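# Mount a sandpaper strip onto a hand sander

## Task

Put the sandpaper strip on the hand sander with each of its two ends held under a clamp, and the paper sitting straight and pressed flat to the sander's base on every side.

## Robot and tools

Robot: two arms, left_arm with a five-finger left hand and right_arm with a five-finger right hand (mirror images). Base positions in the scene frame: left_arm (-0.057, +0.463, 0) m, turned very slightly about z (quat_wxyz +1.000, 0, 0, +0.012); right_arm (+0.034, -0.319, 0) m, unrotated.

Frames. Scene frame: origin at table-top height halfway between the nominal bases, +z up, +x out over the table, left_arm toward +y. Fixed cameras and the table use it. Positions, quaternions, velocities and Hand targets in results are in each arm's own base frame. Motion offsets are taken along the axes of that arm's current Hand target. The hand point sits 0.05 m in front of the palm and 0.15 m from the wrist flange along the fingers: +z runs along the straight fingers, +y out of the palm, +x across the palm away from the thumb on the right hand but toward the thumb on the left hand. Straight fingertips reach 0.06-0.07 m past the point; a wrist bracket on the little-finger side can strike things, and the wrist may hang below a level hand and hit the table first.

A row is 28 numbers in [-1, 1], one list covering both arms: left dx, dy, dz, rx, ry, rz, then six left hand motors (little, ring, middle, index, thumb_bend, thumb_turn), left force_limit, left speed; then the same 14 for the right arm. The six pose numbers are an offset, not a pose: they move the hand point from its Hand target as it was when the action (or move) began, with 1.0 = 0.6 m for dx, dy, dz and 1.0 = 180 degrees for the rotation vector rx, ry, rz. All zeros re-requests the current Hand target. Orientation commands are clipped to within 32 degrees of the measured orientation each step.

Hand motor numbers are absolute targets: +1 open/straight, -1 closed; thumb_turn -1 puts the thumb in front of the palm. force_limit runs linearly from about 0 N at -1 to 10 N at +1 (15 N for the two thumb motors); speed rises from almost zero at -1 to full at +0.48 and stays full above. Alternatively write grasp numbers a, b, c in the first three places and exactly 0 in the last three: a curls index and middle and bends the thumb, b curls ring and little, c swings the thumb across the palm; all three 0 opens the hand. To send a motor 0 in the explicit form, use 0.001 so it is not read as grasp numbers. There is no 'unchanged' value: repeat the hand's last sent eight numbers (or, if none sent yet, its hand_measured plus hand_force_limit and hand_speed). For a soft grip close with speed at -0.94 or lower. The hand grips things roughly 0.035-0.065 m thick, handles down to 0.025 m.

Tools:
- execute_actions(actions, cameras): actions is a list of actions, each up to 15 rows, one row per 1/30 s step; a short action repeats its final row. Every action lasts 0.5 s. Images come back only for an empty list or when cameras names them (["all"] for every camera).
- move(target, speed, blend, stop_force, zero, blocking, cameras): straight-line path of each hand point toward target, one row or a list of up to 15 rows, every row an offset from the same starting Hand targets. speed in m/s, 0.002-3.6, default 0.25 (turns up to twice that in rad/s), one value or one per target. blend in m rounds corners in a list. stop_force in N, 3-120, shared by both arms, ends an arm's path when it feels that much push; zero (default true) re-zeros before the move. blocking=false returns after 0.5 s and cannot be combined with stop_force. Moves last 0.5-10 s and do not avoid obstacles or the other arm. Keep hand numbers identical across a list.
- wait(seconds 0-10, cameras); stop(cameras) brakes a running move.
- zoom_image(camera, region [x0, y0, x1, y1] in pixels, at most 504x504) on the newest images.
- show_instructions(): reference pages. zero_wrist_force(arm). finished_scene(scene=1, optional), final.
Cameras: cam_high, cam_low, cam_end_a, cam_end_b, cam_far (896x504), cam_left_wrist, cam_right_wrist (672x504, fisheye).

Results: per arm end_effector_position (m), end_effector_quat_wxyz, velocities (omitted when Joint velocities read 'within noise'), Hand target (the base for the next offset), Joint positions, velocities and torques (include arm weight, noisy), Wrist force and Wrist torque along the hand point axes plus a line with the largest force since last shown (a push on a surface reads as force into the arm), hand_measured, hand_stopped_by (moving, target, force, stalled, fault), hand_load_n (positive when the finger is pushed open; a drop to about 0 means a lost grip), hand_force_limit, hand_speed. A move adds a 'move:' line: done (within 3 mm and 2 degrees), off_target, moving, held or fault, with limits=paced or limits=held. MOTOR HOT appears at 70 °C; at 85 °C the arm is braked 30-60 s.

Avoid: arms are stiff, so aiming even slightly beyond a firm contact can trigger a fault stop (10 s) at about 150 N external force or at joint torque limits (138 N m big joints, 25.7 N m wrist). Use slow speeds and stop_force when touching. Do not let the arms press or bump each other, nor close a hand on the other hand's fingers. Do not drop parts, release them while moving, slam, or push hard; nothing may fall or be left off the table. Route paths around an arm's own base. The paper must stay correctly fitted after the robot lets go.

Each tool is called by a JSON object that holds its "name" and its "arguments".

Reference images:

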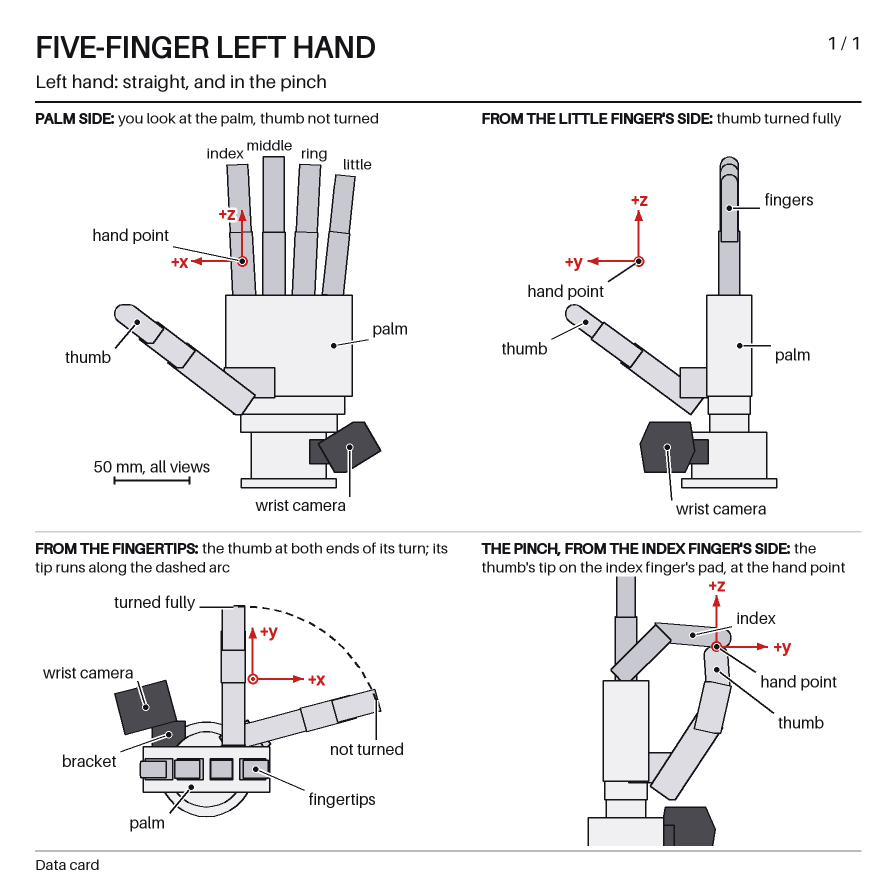

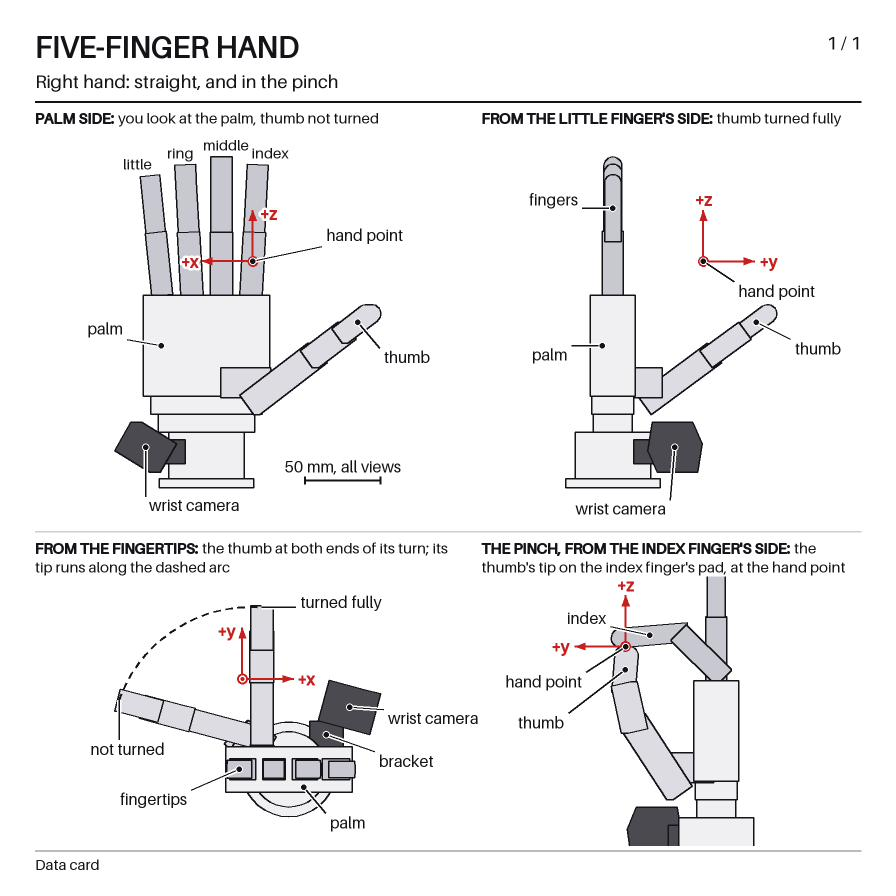

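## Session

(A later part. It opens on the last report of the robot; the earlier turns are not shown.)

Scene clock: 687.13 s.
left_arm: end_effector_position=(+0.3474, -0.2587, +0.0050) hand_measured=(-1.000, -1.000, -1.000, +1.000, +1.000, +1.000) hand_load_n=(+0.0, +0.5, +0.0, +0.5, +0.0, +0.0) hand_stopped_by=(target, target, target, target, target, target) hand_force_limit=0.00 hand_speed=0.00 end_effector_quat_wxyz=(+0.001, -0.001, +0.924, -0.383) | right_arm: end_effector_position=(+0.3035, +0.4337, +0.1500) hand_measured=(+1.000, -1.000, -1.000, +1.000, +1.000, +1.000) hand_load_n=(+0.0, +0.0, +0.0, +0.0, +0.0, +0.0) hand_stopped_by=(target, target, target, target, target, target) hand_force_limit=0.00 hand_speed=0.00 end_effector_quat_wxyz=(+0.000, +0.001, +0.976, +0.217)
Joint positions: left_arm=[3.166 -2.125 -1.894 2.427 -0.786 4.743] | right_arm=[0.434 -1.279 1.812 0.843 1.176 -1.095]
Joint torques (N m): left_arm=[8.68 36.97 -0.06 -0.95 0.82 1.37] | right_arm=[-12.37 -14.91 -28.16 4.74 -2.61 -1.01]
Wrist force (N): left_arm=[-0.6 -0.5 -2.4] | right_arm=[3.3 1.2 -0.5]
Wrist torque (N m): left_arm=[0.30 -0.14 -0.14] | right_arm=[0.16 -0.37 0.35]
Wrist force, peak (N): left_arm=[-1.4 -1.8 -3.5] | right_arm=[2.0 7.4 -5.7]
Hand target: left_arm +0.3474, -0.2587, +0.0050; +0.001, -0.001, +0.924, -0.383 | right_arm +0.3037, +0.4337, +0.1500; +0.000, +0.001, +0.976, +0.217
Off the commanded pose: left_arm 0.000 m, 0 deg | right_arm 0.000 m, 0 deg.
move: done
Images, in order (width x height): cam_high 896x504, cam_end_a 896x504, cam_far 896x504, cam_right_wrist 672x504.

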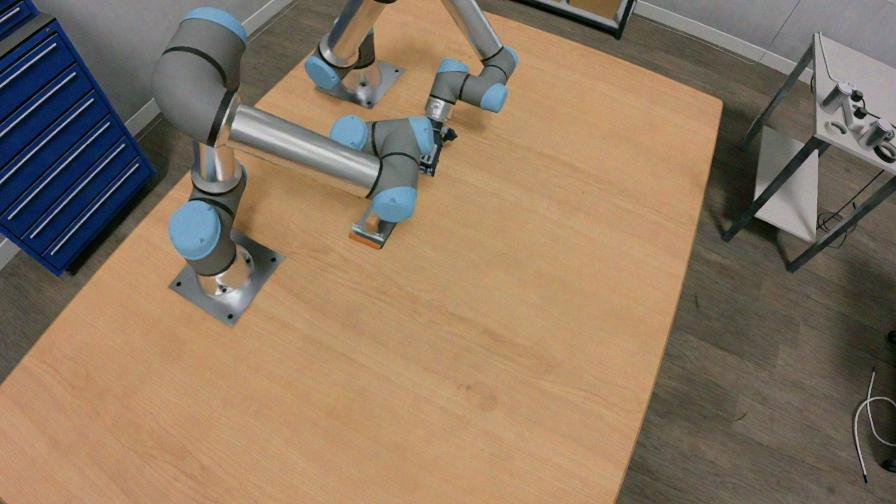

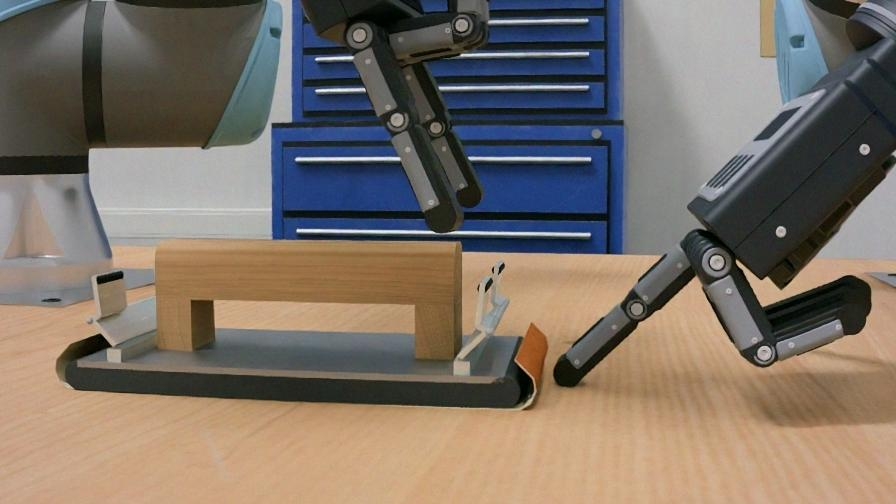

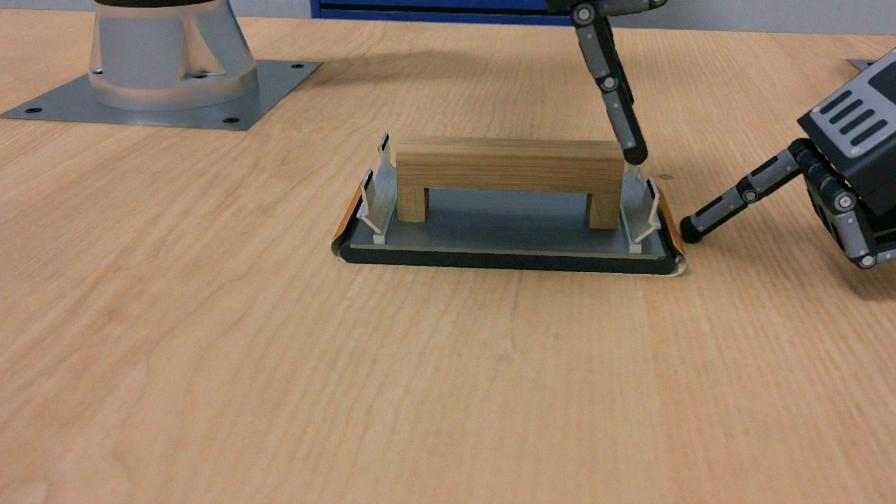

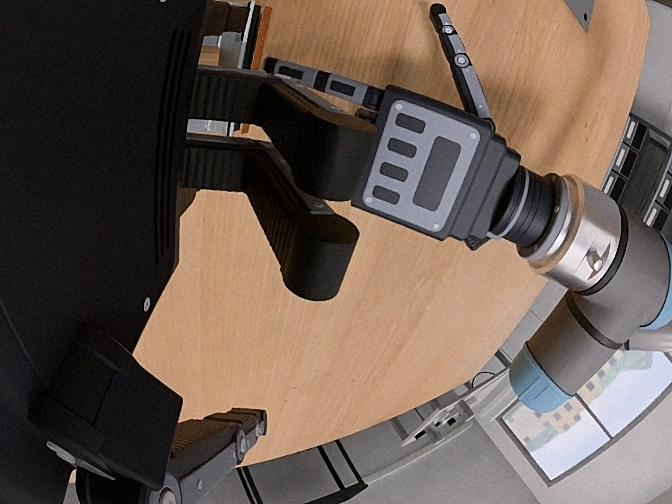

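{"name": "move", "arguments": {"target": [0,0,0,0,0,0, -1,-1,-1,1,1,1, 0,0, 0.025,0.006,0.0028,0,-0.0224,-0.0307, 1,-1,-1,1,1,1, 0,0], "speed": 0.1, "cameras": ["cam_end_a","cam_far","cam_right_wrist"]}}

{"name": "zoom_image", "arguments": {"camera": "cam_end_a", "region": [370, 170, 620, 420]}}

{"name": "zoom_image", "arguments": {"camera": "cam_right_wrist", "region": [180, 0, 330, 180]}}

Scene clock: 730.07 s.
left_arm: end_effector_position=(+0.3474, -0.2587, +0.0050) hand_measured=(-1.000, -1.000, -1.000, +1.000, +1.000, +1.000) hand_load_n=(+0.0, +0.0, +0.0, +0.0, +0.0, +0.0) hand_stopped_by=(target, target, target, target, target, target) hand_force_limit=0.00 hand_speed=0.00 end_effector_quat_wxyz=(+0.001, -0.001, +0.924, -0.383) | right_arm: end_effector_position=(+0.2887, +0.4377, +0.1500) hand_measured=(+1.000, -1.000, -1.000, +1.000, +1.000, +1.000) hand_load_n=(+0.0, +0.0, +0.0, +0.0, -0.5, +0.0) hand_stopped_by=(target, target, target, target, target, target) hand_force_limit=0.00 hand_speed=0.00 end_effector_quat_wxyz=(+0.045, -0.038, +0.974, +0.217)
Joint positions: left_arm=[3.166 -2.125 -1.894 2.427 -0.786 4.743] | right_arm=[0.472 -1.326 1.862 0.758 1.216 -1.128]
Joint torques (N m): left_arm=[8.31 37.43 0.32 -0.95 -0.29 1.28] | right_arm=[13.19 -37.6 -3.5 -0.32 1.44 -1.24]
Wrist force (N): left_arm=[-0.5 -0.3 -2.2] | right_arm=[2.4 1.1 -0.3]
Wrist torque (N m): left_arm=[0.31 -0.17 -0.14] | right_arm=[0.14 -0.23 0.29]
Wrist force, peak (N): left_arm=[-0.7 -0.5 -2.6] | right_arm=[3.9 1.2 -0.4]
Hand target: left_arm +0.3474, -0.2587, +0.0050; +0.001, -0.001, +0.924, -0.383 | right_arm +0.2887, +0.4378, +0.1500; +0.045, -0.038, +0.974, +0.217
Off the commanded pose: left_arm 0.000 m, 0 deg | right_arm 0.000 m, 0 deg.
move: done
Images, in order (width x height): cam_end_a 896x504, cam_far 896x504, cam_right_wrist 672x504.

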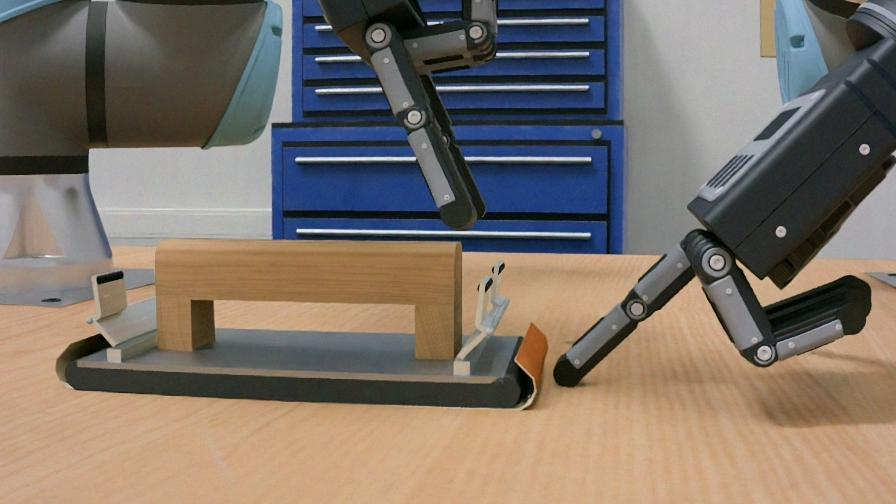

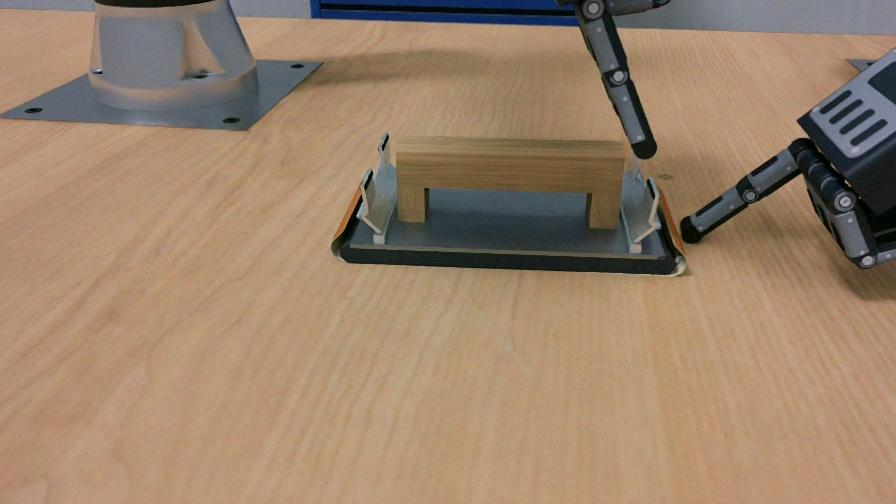

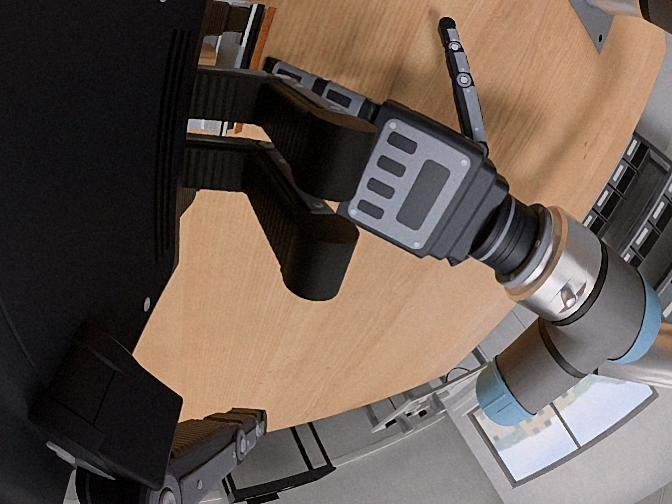

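Scaled by 2.016 from the camera's 896x504 image, which has a finer 1280x720 frame.

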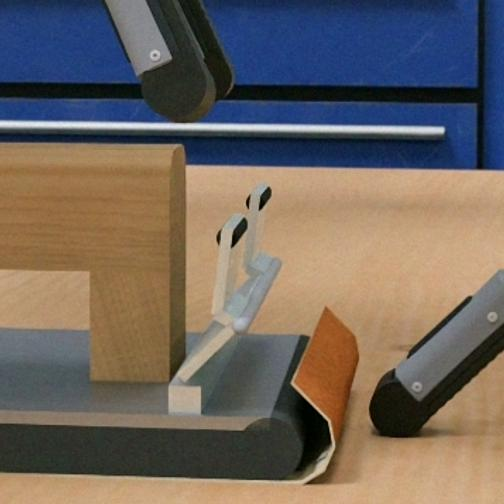

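Scaled by 2.800 from the camera's 672x504 image, which has a finer 960x720 frame.

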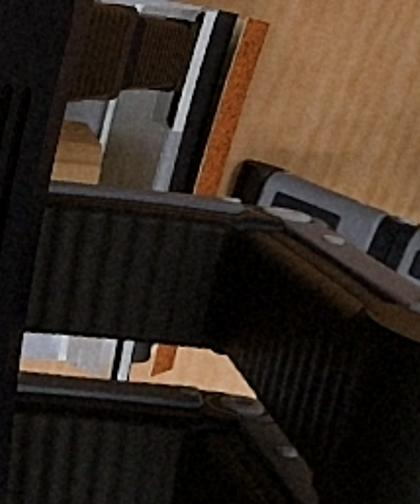

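{"name": "move", "arguments": {"target": [0,-0.013,0.013,0,0,0, -1,-1,-1,1,1,1, 0,0, 0,0,0,0,0,0, 1,-1,-1,1,1,1, 0,0], "speed": 0.02, "stop_force": 4, "cameras": ["cam_end_a","cam_far","cam_right_wrist"]}}

{"name": "zoom_image", "arguments": {"camera": "cam_end_a", "region": [430, 230, 610, 420]}}

Scene clock: 743.17 s.
left_arm: end_effector_position=(+0.3474, -0.2696, +0.0050) hand_measured=(-1.000, -1.000, -1.000, +1.000, +1.000, +1.000) hand_load_n=(+0.0, +0.0, +0.0, +0.0, +0.0, +0.0) hand_stopped_by=(target, target, target, target, target, target) hand_force_limit=0.00 hand_speed=0.00 end_effector_quat_wxyz=(+0.001, -0.001, +0.924, -0.383) | right_arm: end_effector_position=(+0.2887, +0.4378, +0.1500) hand_measured=(+1.000, -1.000, -1.000, +1.000, +1.000, +1.000) hand_load_n=(+0.0, +0.0, +0.0, +0.0, +0.0, +0.0) hand_stopped_by=(target, target, target, target, target, target) hand_force_limit=0.00 hand_speed=0.00 end_effector_quat_wxyz=(+0.045, -0.038, +0.974, +0.217)
Joint positions: left_arm=[3.137 -2.125 -1.881 2.444 -0.786 4.702] | right_arm=[0.472 -1.326 1.862 0.758 1.216 -1.128]
Joint torques (N m): left_arm=[2.76 22.12 14.53 -2.04 0.3 0.79] | right_arm=[12.47 -37.48 -4.55 -0.37 1.54 -0.74]
Wrist force (N): left_arm=[0.1 1.0 -6.7] | right_arm=[2.9 1.0 -0.5]
Wrist torque (N m): left_arm=[0.54 -0.06 0.01] | right_arm=[0.14 -0.31 0.32]
Wrist force, peak (N): left_arm=[0.2 0.9 -7.0] | right_arm=[3.1 1.2 -0.7]
Hand target: left_arm +0.3474, -0.2696, +0.0050; +0.001, -0.001, +0.924, -0.383 | right_arm +0.2887, +0.4378, +0.1500; +0.045, -0.038, +0.974, +0.217
Off the commanded pose: left_arm 0.000 m, 0 deg | right_arm 0.000 m, 0 deg.
move: contact (left_arm)
Images, in order (width x height): cam_end_a 896x504, cam_far 896x504, cam_right_wrist 672x504.

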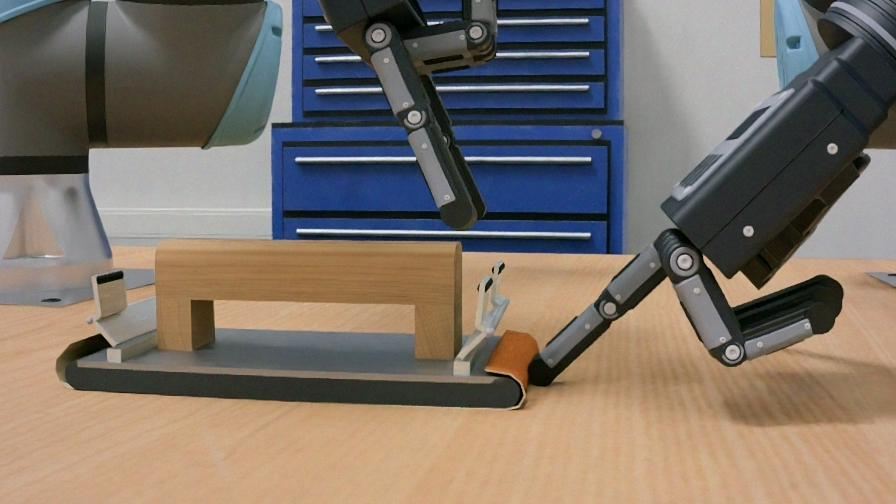

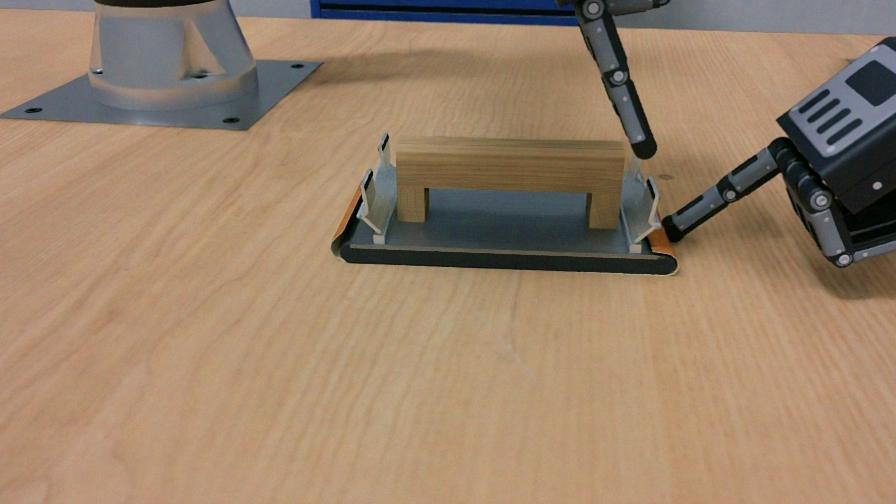

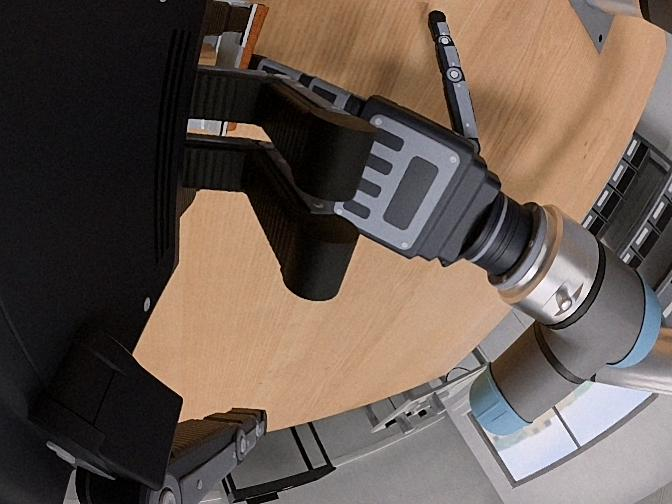

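Scaled by 2.653 from the camera's 896x504 image, which has a finer 1280x720 frame.

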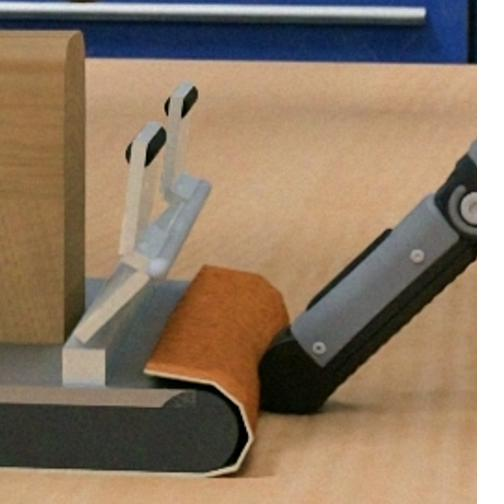

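{"name": "move", "arguments": {"target": [0,0,0,0,0,0, -1,-1,-1,1,1,1, 0,0, 0.0055,-0.0217,0.0467,0,0,0, 1,-1,-1,1,1,1, 0,0], "speed": 0.06, "stop_force": 6, "cameras": ["cam_end_a","cam_far","cam_right_wrist"]}}

{"name": "zoom_image", "arguments": {"camera": "cam_end_a", "region": [430, 230, 610, 420]}}

{"name": "zoom_image", "arguments": {"camera": "cam_far", "region": [560, 110, 720, 290]}}

{"name": "zoom_image", "arguments": {"camera": "cam_right_wrist", "region": [180, 0, 330, 180]}}

Scene clock: 756.57 s.
left_arm: end_effector_position=(+0.3474, -0.2696, +0.0050) hand_measured=(-1.000, -1.000, -1.000, +1.000, +1.000, +1.000) hand_load_n=(+0.0, +0.0, +0.0, +0.0, -0.5, +0.0) hand_stopped_by=(target, target, target, target, target, target) hand_force_limit=0.00 hand_speed=0.00 end_effector_quat_wxyz=(+0.001, -0.001, +0.924, -0.383) | right_arm: end_effector_position=(+0.2886, +0.4377, +0.1189) hand_measured=(+1.000, -1.000, -1.000, +1.000, +1.000, +1.000) hand_load_n=(+0.0, +0.0, +0.0, +0.0, +0.0, +0.0) hand_stopped_by=(target, target, target, target, target, target) hand_force_limit=0.00 hand_speed=0.00 end_effector_quat_wxyz=(+0.045, -0.038, +0.974, +0.217)
Joint positions: left_arm=[3.137 -2.125 -1.881 2.444 -0.786 4.702] | right_arm=[0.472 -1.284 1.901 0.678 1.216 -1.128]
Joint torques (N m): left_arm=[6.46 30.12 1.44 -3.58 1.67 0.93] | right_arm=[12.18 -14.25 -3.47 -0.45 -1.65 1.45]
Wrist force (N): left_arm=[0.4 1.0 -6.9] | right_arm=[3.2 1.3 -0.6]
Wrist torque (N m): left_arm=[0.56 -0.10 0.01] | right_arm=[0.20 -0.37 0.35]
Wrist force, peak (N): left_arm=[0.2 1.0 -7.0] | right_arm=[3.3 1.4 -0.7]
Hand target: left_arm +0.3474, -0.2696, +0.0050; +0.001, -0.001, +0.924, -0.383 | right_arm +0.2886, +0.4377, +0.1189; +0.045, -0.038, +0.974, +0.217
Off the commanded pose: left_arm 0.000 m, 0 deg | right_arm 0.000 m, 0 deg.
move: done
Images, in order (width x height): cam_end_a 896x504, cam_far 896x504, cam_right_wrist 672x504.

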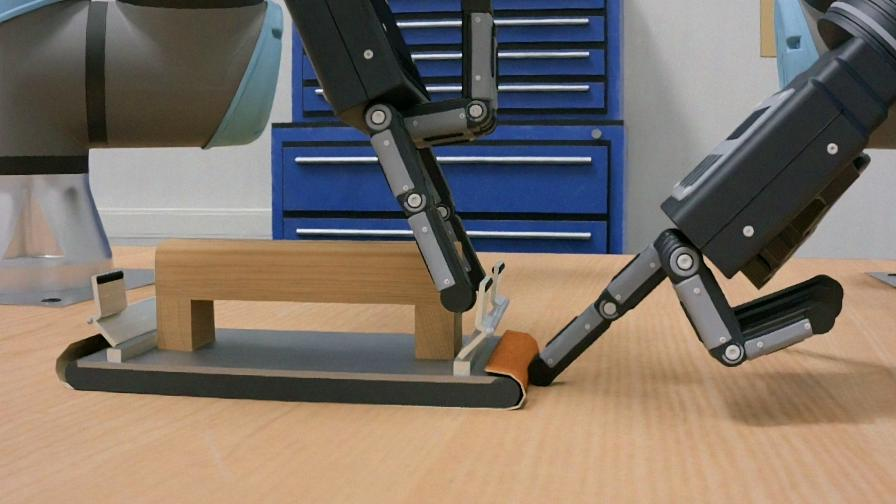

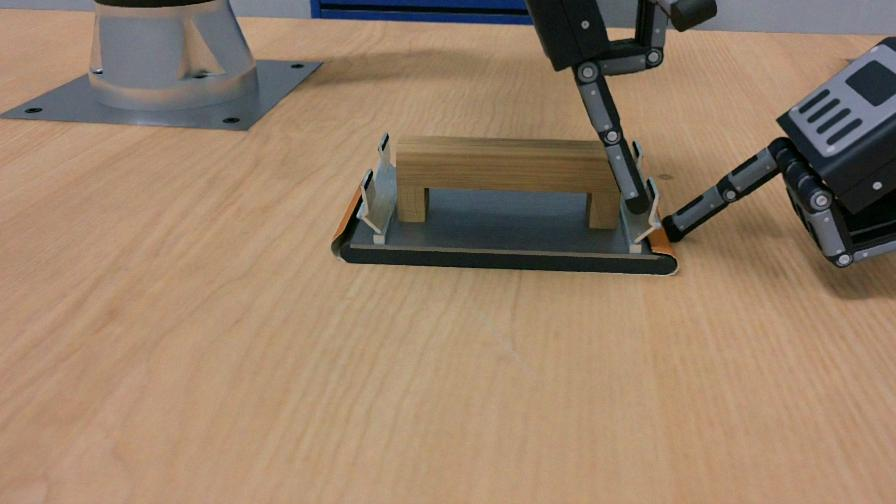

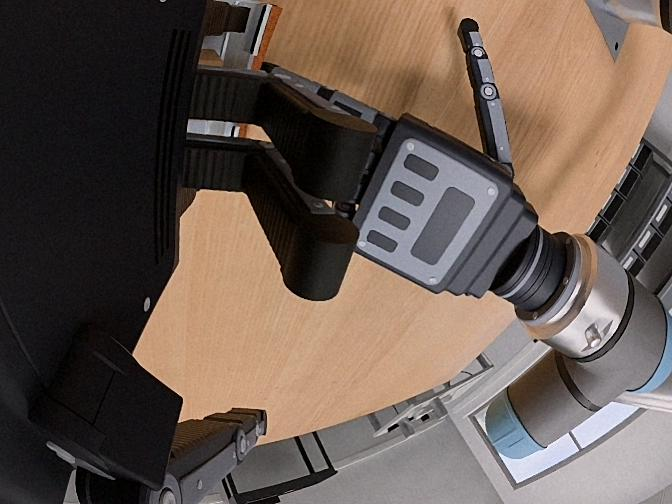

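Scaled by 2.653 from the camera's 896x504 image, which has a finer 1280x720 frame.

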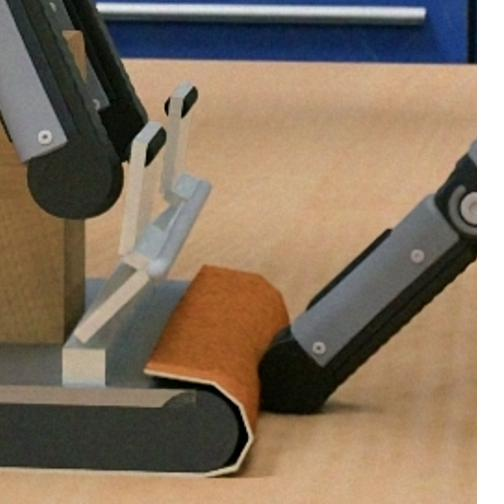

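Scaled by 2.800 from the camera's 896x504 image, which has a finer 1280x720 frame.

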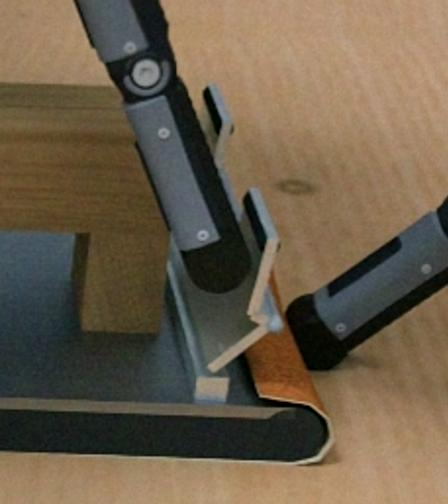

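Scaled by 2.800 from the camera's 672x504 image, which has a finer 960x720 frame.

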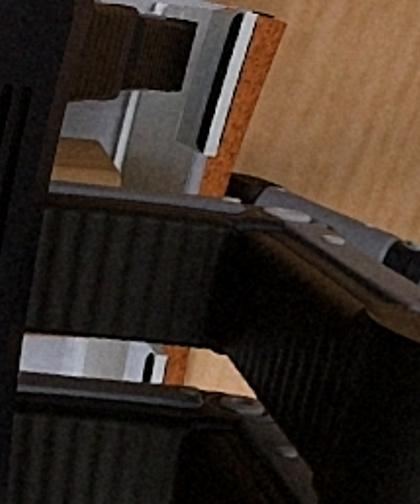

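{"name": "move", "arguments": {"target": [[0,0,0,0,0,0, -1,-1,-1,1,1,1, 0,0, 0.0002,0.00945,0.00597,0,0,0, 1,-1,-1,1,1,1, 0,0],[0,0,0,0,0,0, -1,-1,-1,1,1,1, 0,0, 0.0006,0.01718,0.01408,0,0,0, 1,-1,-1,1,1,1, 0,0]], "speed": 0.03, "blend": 0.002, "stop_force": 12, "cameras": ["cam_end_a","cam_far"]}}

{"name": "zoom_image", "arguments": {"camera": "cam_end_a", "region": [430, 230, 610, 420]}}

{"name": "zoom_image", "arguments": {"camera": "cam_far", "region": [560, 110, 720, 290]}}

Scene clock: 790.60 s.
left_arm: end_effector_position=(+0.3474, -0.2696, +0.0050) hand_measured=(-1.000, -1.000, -1.000, +1.000, +1.000, +1.000) hand_load_n=(+0.0, +0.5, +0.0, +0.0, +0.0, +0.0) hand_stopped_by=(target, target, target, target, target, target) hand_force_limit=0.00 hand_speed=0.00 end_effector_quat_wxyz=(+0.001, -0.001, +0.924, -0.383) | right_arm: end_effector_position=(+0.2879, +0.4506, +0.1156) hand_measured=(+1.000, -1.000, -1.000, +1.000, +1.000, +1.000) hand_load_n=(+0.0, +0.0, +0.5, +0.0, +0.0, +0.5) hand_stopped_by=(target, target, target, target, target, target) hand_force_limit=0.00 hand_speed=0.00 end_effector_quat_wxyz=(+0.045, -0.038, +0.974, +0.217)
Joint positions: left_arm=[3.137 -2.125 -1.881 2.444 -0.786 4.702] | right_arm=[0.505 -1.262 1.877 0.668 1.226 -1.093]
Joint torques (N m): left_arm=[6.35 30.69 1.12 -1.8 1.7 0.87] | right_arm=[12.63 -15.28 -27.08 -0.38 1.6 1.43]
Wrist force (N): left_arm=[0.4 1.0 -4.7] | right_arm=[2.8 1.2 -0.7]
Wrist torque (N m): left_arm=[0.41 -0.08 0.02] | right_arm=[0.19 -0.32 0.17]
Wrist force, peak (N): left_arm=[0.5 1.6 -9.1] | right_arm=[3.3 -2.8 -5.0]
Hand target: left_arm +0.3474, -0.2696, +0.0050; +0.001, -0.001, +0.924, -0.383 | right_arm +0.2879, +0.4506, +0.1156; +0.045, -0.038, +0.974, +0.217
Off the commanded pose: left_arm 0.000 m, 0 deg | right_arm 0.000 m, 0 deg.
move: done
Images, in order (width x height): cam_end_a 896x504, cam_far 896x504.

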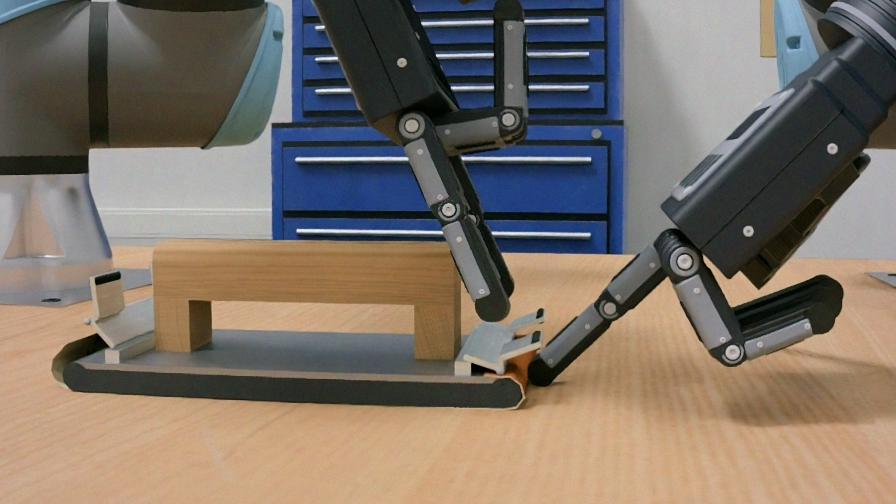

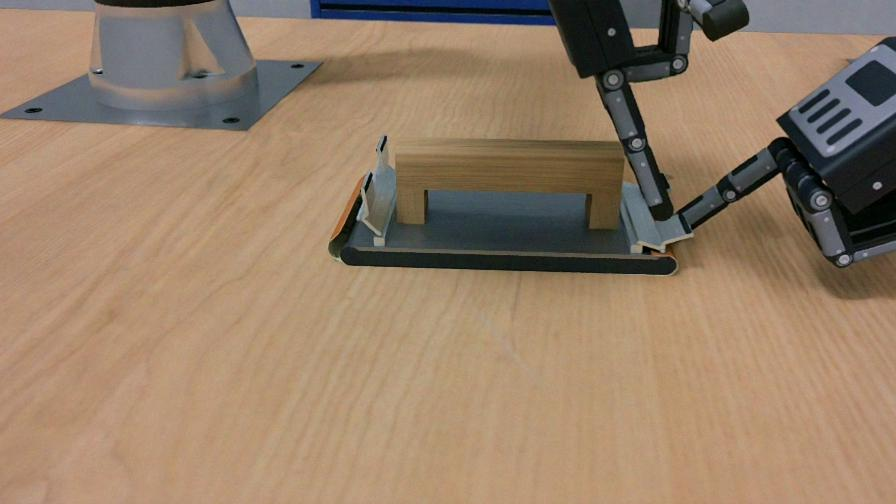

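Scaled by 2.653 from the camera's 896x504 image, which has a finer 1280x720 frame.

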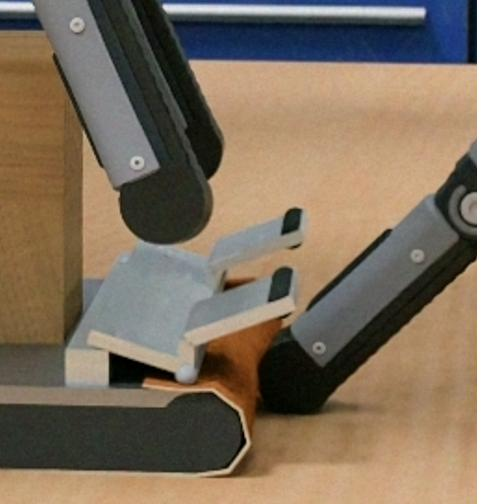

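Scaled by 2.800 from the camera's 896x504 image, which has a finer 1280x720 frame.

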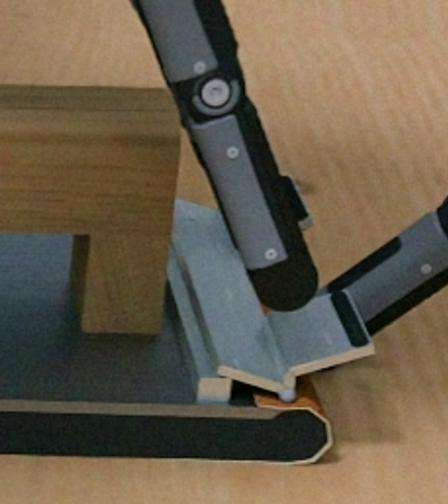

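{"name": "move", "arguments": {"target": [[0,0.0236,-0.0943,0,0,0, -1,-1,-1,1,1,1, 0,0, -0.0215,0.0642,-0.2167,0,0,0, 1,-1,-1,1,1,1, 0,0],[0,0.0236,-0.0943,0,0,0, 1,-1,-1,1,1,1, 0,0, 0.0312,-0.4437,-0.3658,-0.05,-0.167,-0.963, -1,-1,-1,1,1,1, 0,0],[0,0.0236,-0.0943,0,0,0, 1,-1,-1,1,1,1, 0,0, 0.0557,-0.5425,-0.1537,-0.05,-0.167,-0.963, -1,-1,-1,1,1,1, 0,0]], "speed": [0.15,0.5,0.2], "cameras": ["all"]}}

Scene clock: 864.23 s.
left_arm: end_effector_position=(+0.3473, -0.2196, +0.0350) hand_measured=(+1.000, -1.000, -1.000, +1.000, +1.000, +1.000) hand_load_n=(+0.0, +0.0, +0.0, +0.0, +0.0, -0.5) hand_stopped_by=(target, target, target, target, target, target) hand_force_limit=0.00 hand_speed=0.00 end_effector_quat_wxyz=(+0.001, -0.001, +0.924, -0.383) | right_arm: end_effector_position=(+0.2787, +0.1155, +0.0590) hand_measured=(-1.000, -1.000, -1.000, +1.000, +1.000, +1.000) hand_load_n=(+0.0, +0.0, +0.0, +0.0, +0.0, +0.0) hand_stopped_by=(target, target, target, target, target, target) hand_force_limit=0.00 hand_speed=0.00 end_effector_quat_wxyz=(-0.379, +0.925, +0.024, -0.020)
Joint positions: left_arm=[3.271 -2.068 -1.921 2.292 -0.794 4.891] | right_arm=[-0.474 -1.186 2.156 1.078 0.93 -5.398]
Joint torques (N m): left_arm=[8.3 33.67 1.22 -3.47 0.86 1.28] | right_arm=[11.93 -12.82 2.86 0.46 -2.81 1.52]
Wrist force (N): left_arm=[0.6 1.0 -1.1] | right_arm=[2.9 -1.6 -0.2]
Wrist torque (N m): left_arm=[0.20 -0.09 -0.10] | right_arm=[-0.16 -0.33 0.03]
Wrist force, peak (N): left_arm=[0.5 0.9 -5.0] | right_arm=[3.1 1.7 -1.3]
Hand target: left_arm +0.3473, -0.2196, +0.0350; +0.001, -0.001, +0.924, -0.383 | right_arm +0.2788, +0.1155, +0.0589; -0.379, +0.925, +0.024, -0.020
Off the commanded pose: left_arm 0.000 m, 0 deg | right_arm 0.000 m, 0 deg.
move: done

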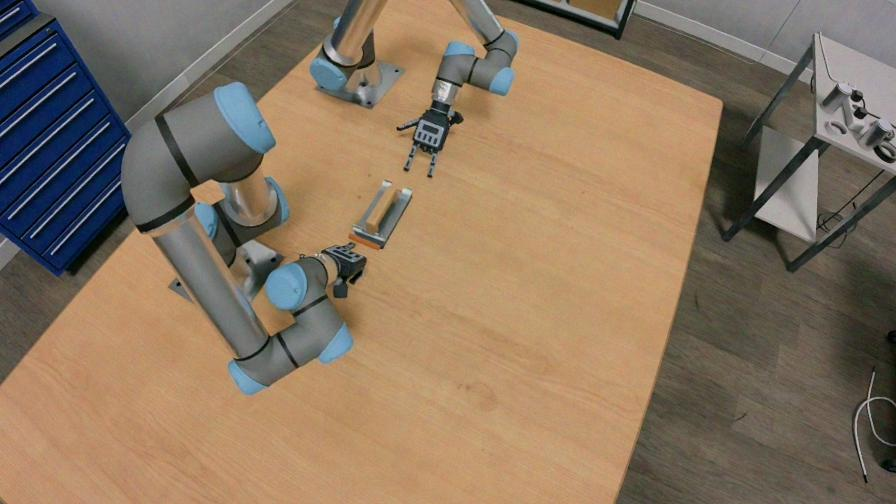

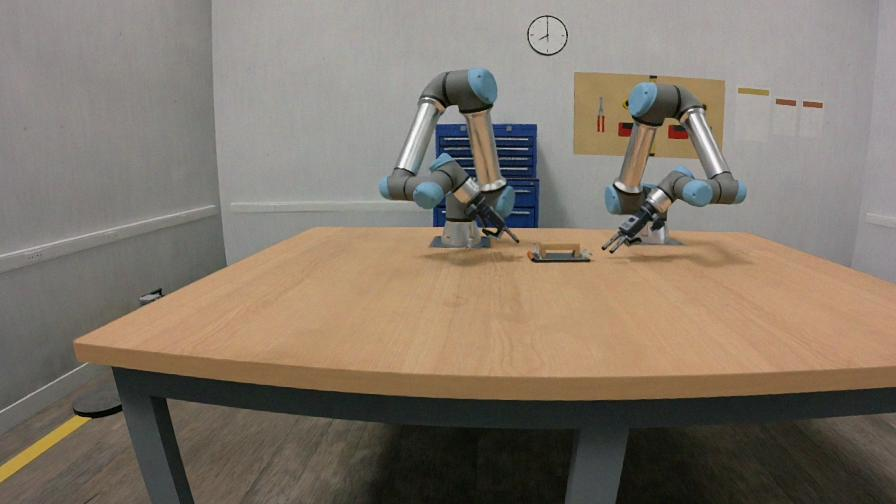

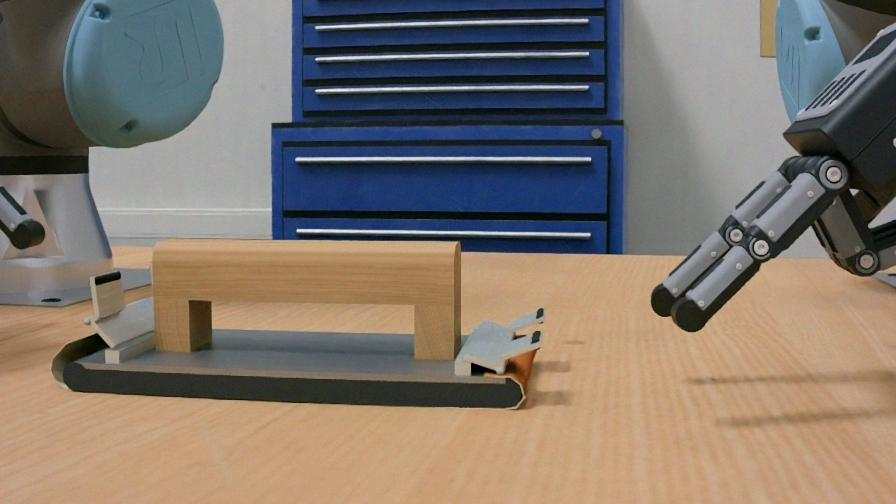

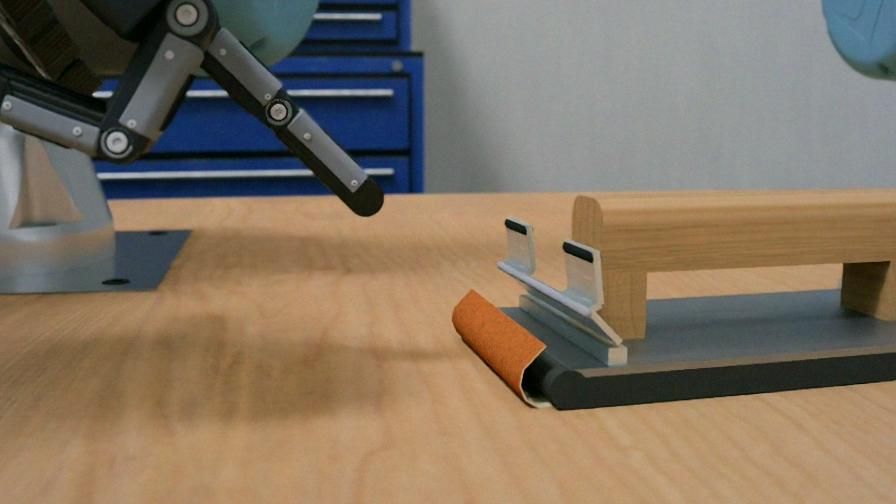

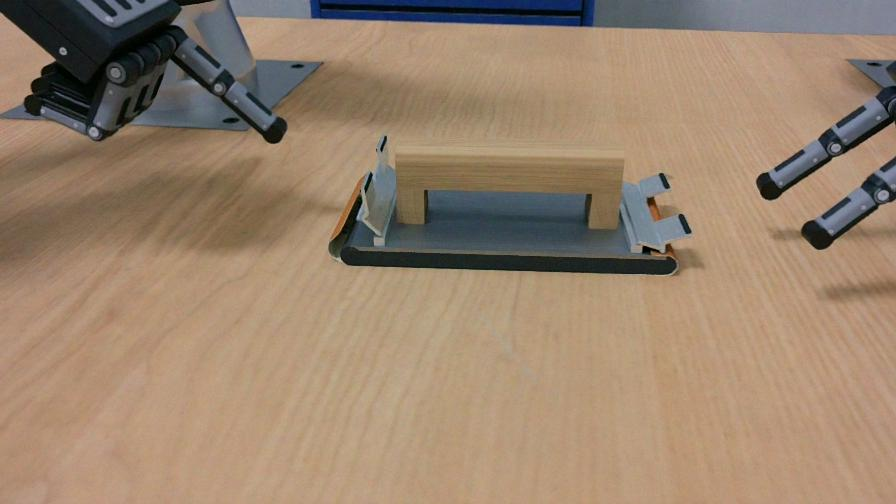

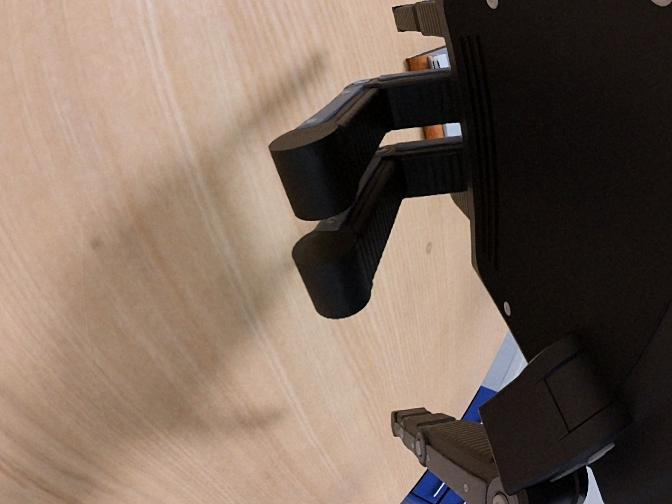

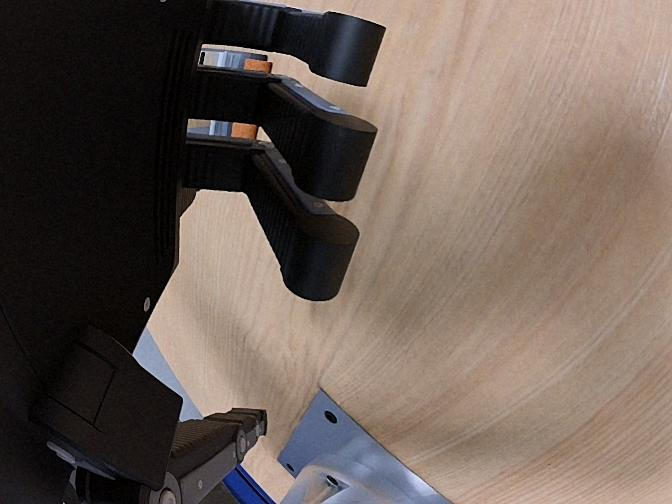

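{"name": "zoom_image", "arguments": {"camera": "cam_end_a", "region": [430, 280, 570, 420]}}

{"name": "zoom_image", "arguments": {"camera": "cam_end_b", "region": [330, 130, 680, 420]}}

{"name": "zoom_image", "arguments": {"camera": "cam_end_a", "region": [0, 200, 230, 420]}}

{"name": "zoom_image", "arguments": {"camera": "cam_high", "region": [320, 170, 430, 270]}}

{"name": "zoom_image", "arguments": {"camera": "cam_far", "region": [240, 90, 440, 290]}}

Scaled by 3.600 from the camera's 896x504 image, which has a finer 1280x720 frame.

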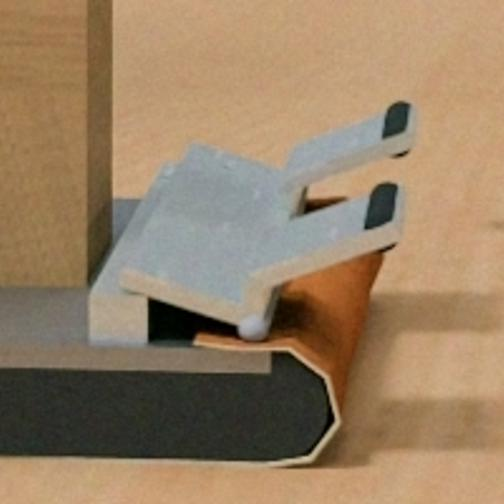

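Scaled by 1.440 from the camera's 896x504 image, which has a finer 1280x720 frame.

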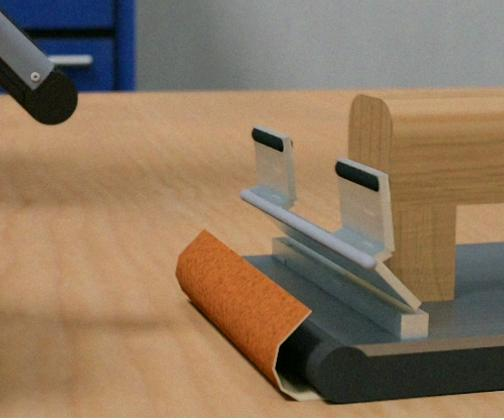

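Scaled by 2.191 from the camera's 896x504 image, which has a finer 1280x720 frame.

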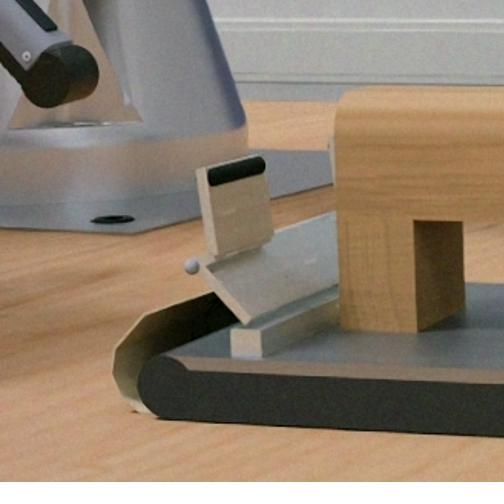

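Scaled by 4.582 from the camera's 896x504 image, which has a finer 1280x720 frame.

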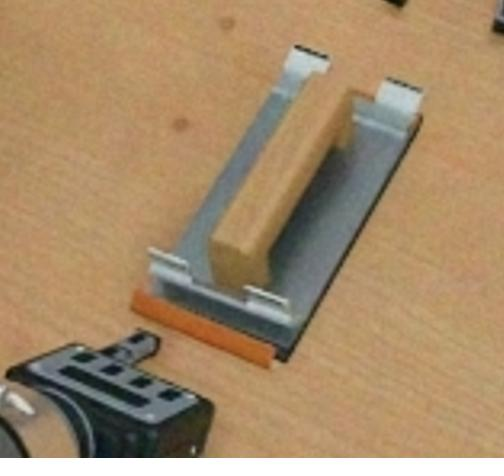

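Scaled by 2.520 from the camera's 896x504 image, which has a finer 1280x720 frame.

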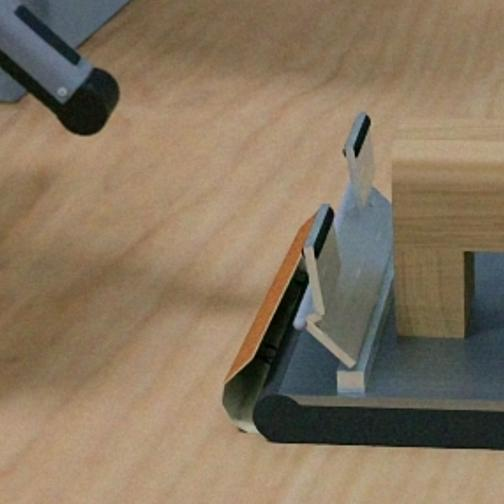

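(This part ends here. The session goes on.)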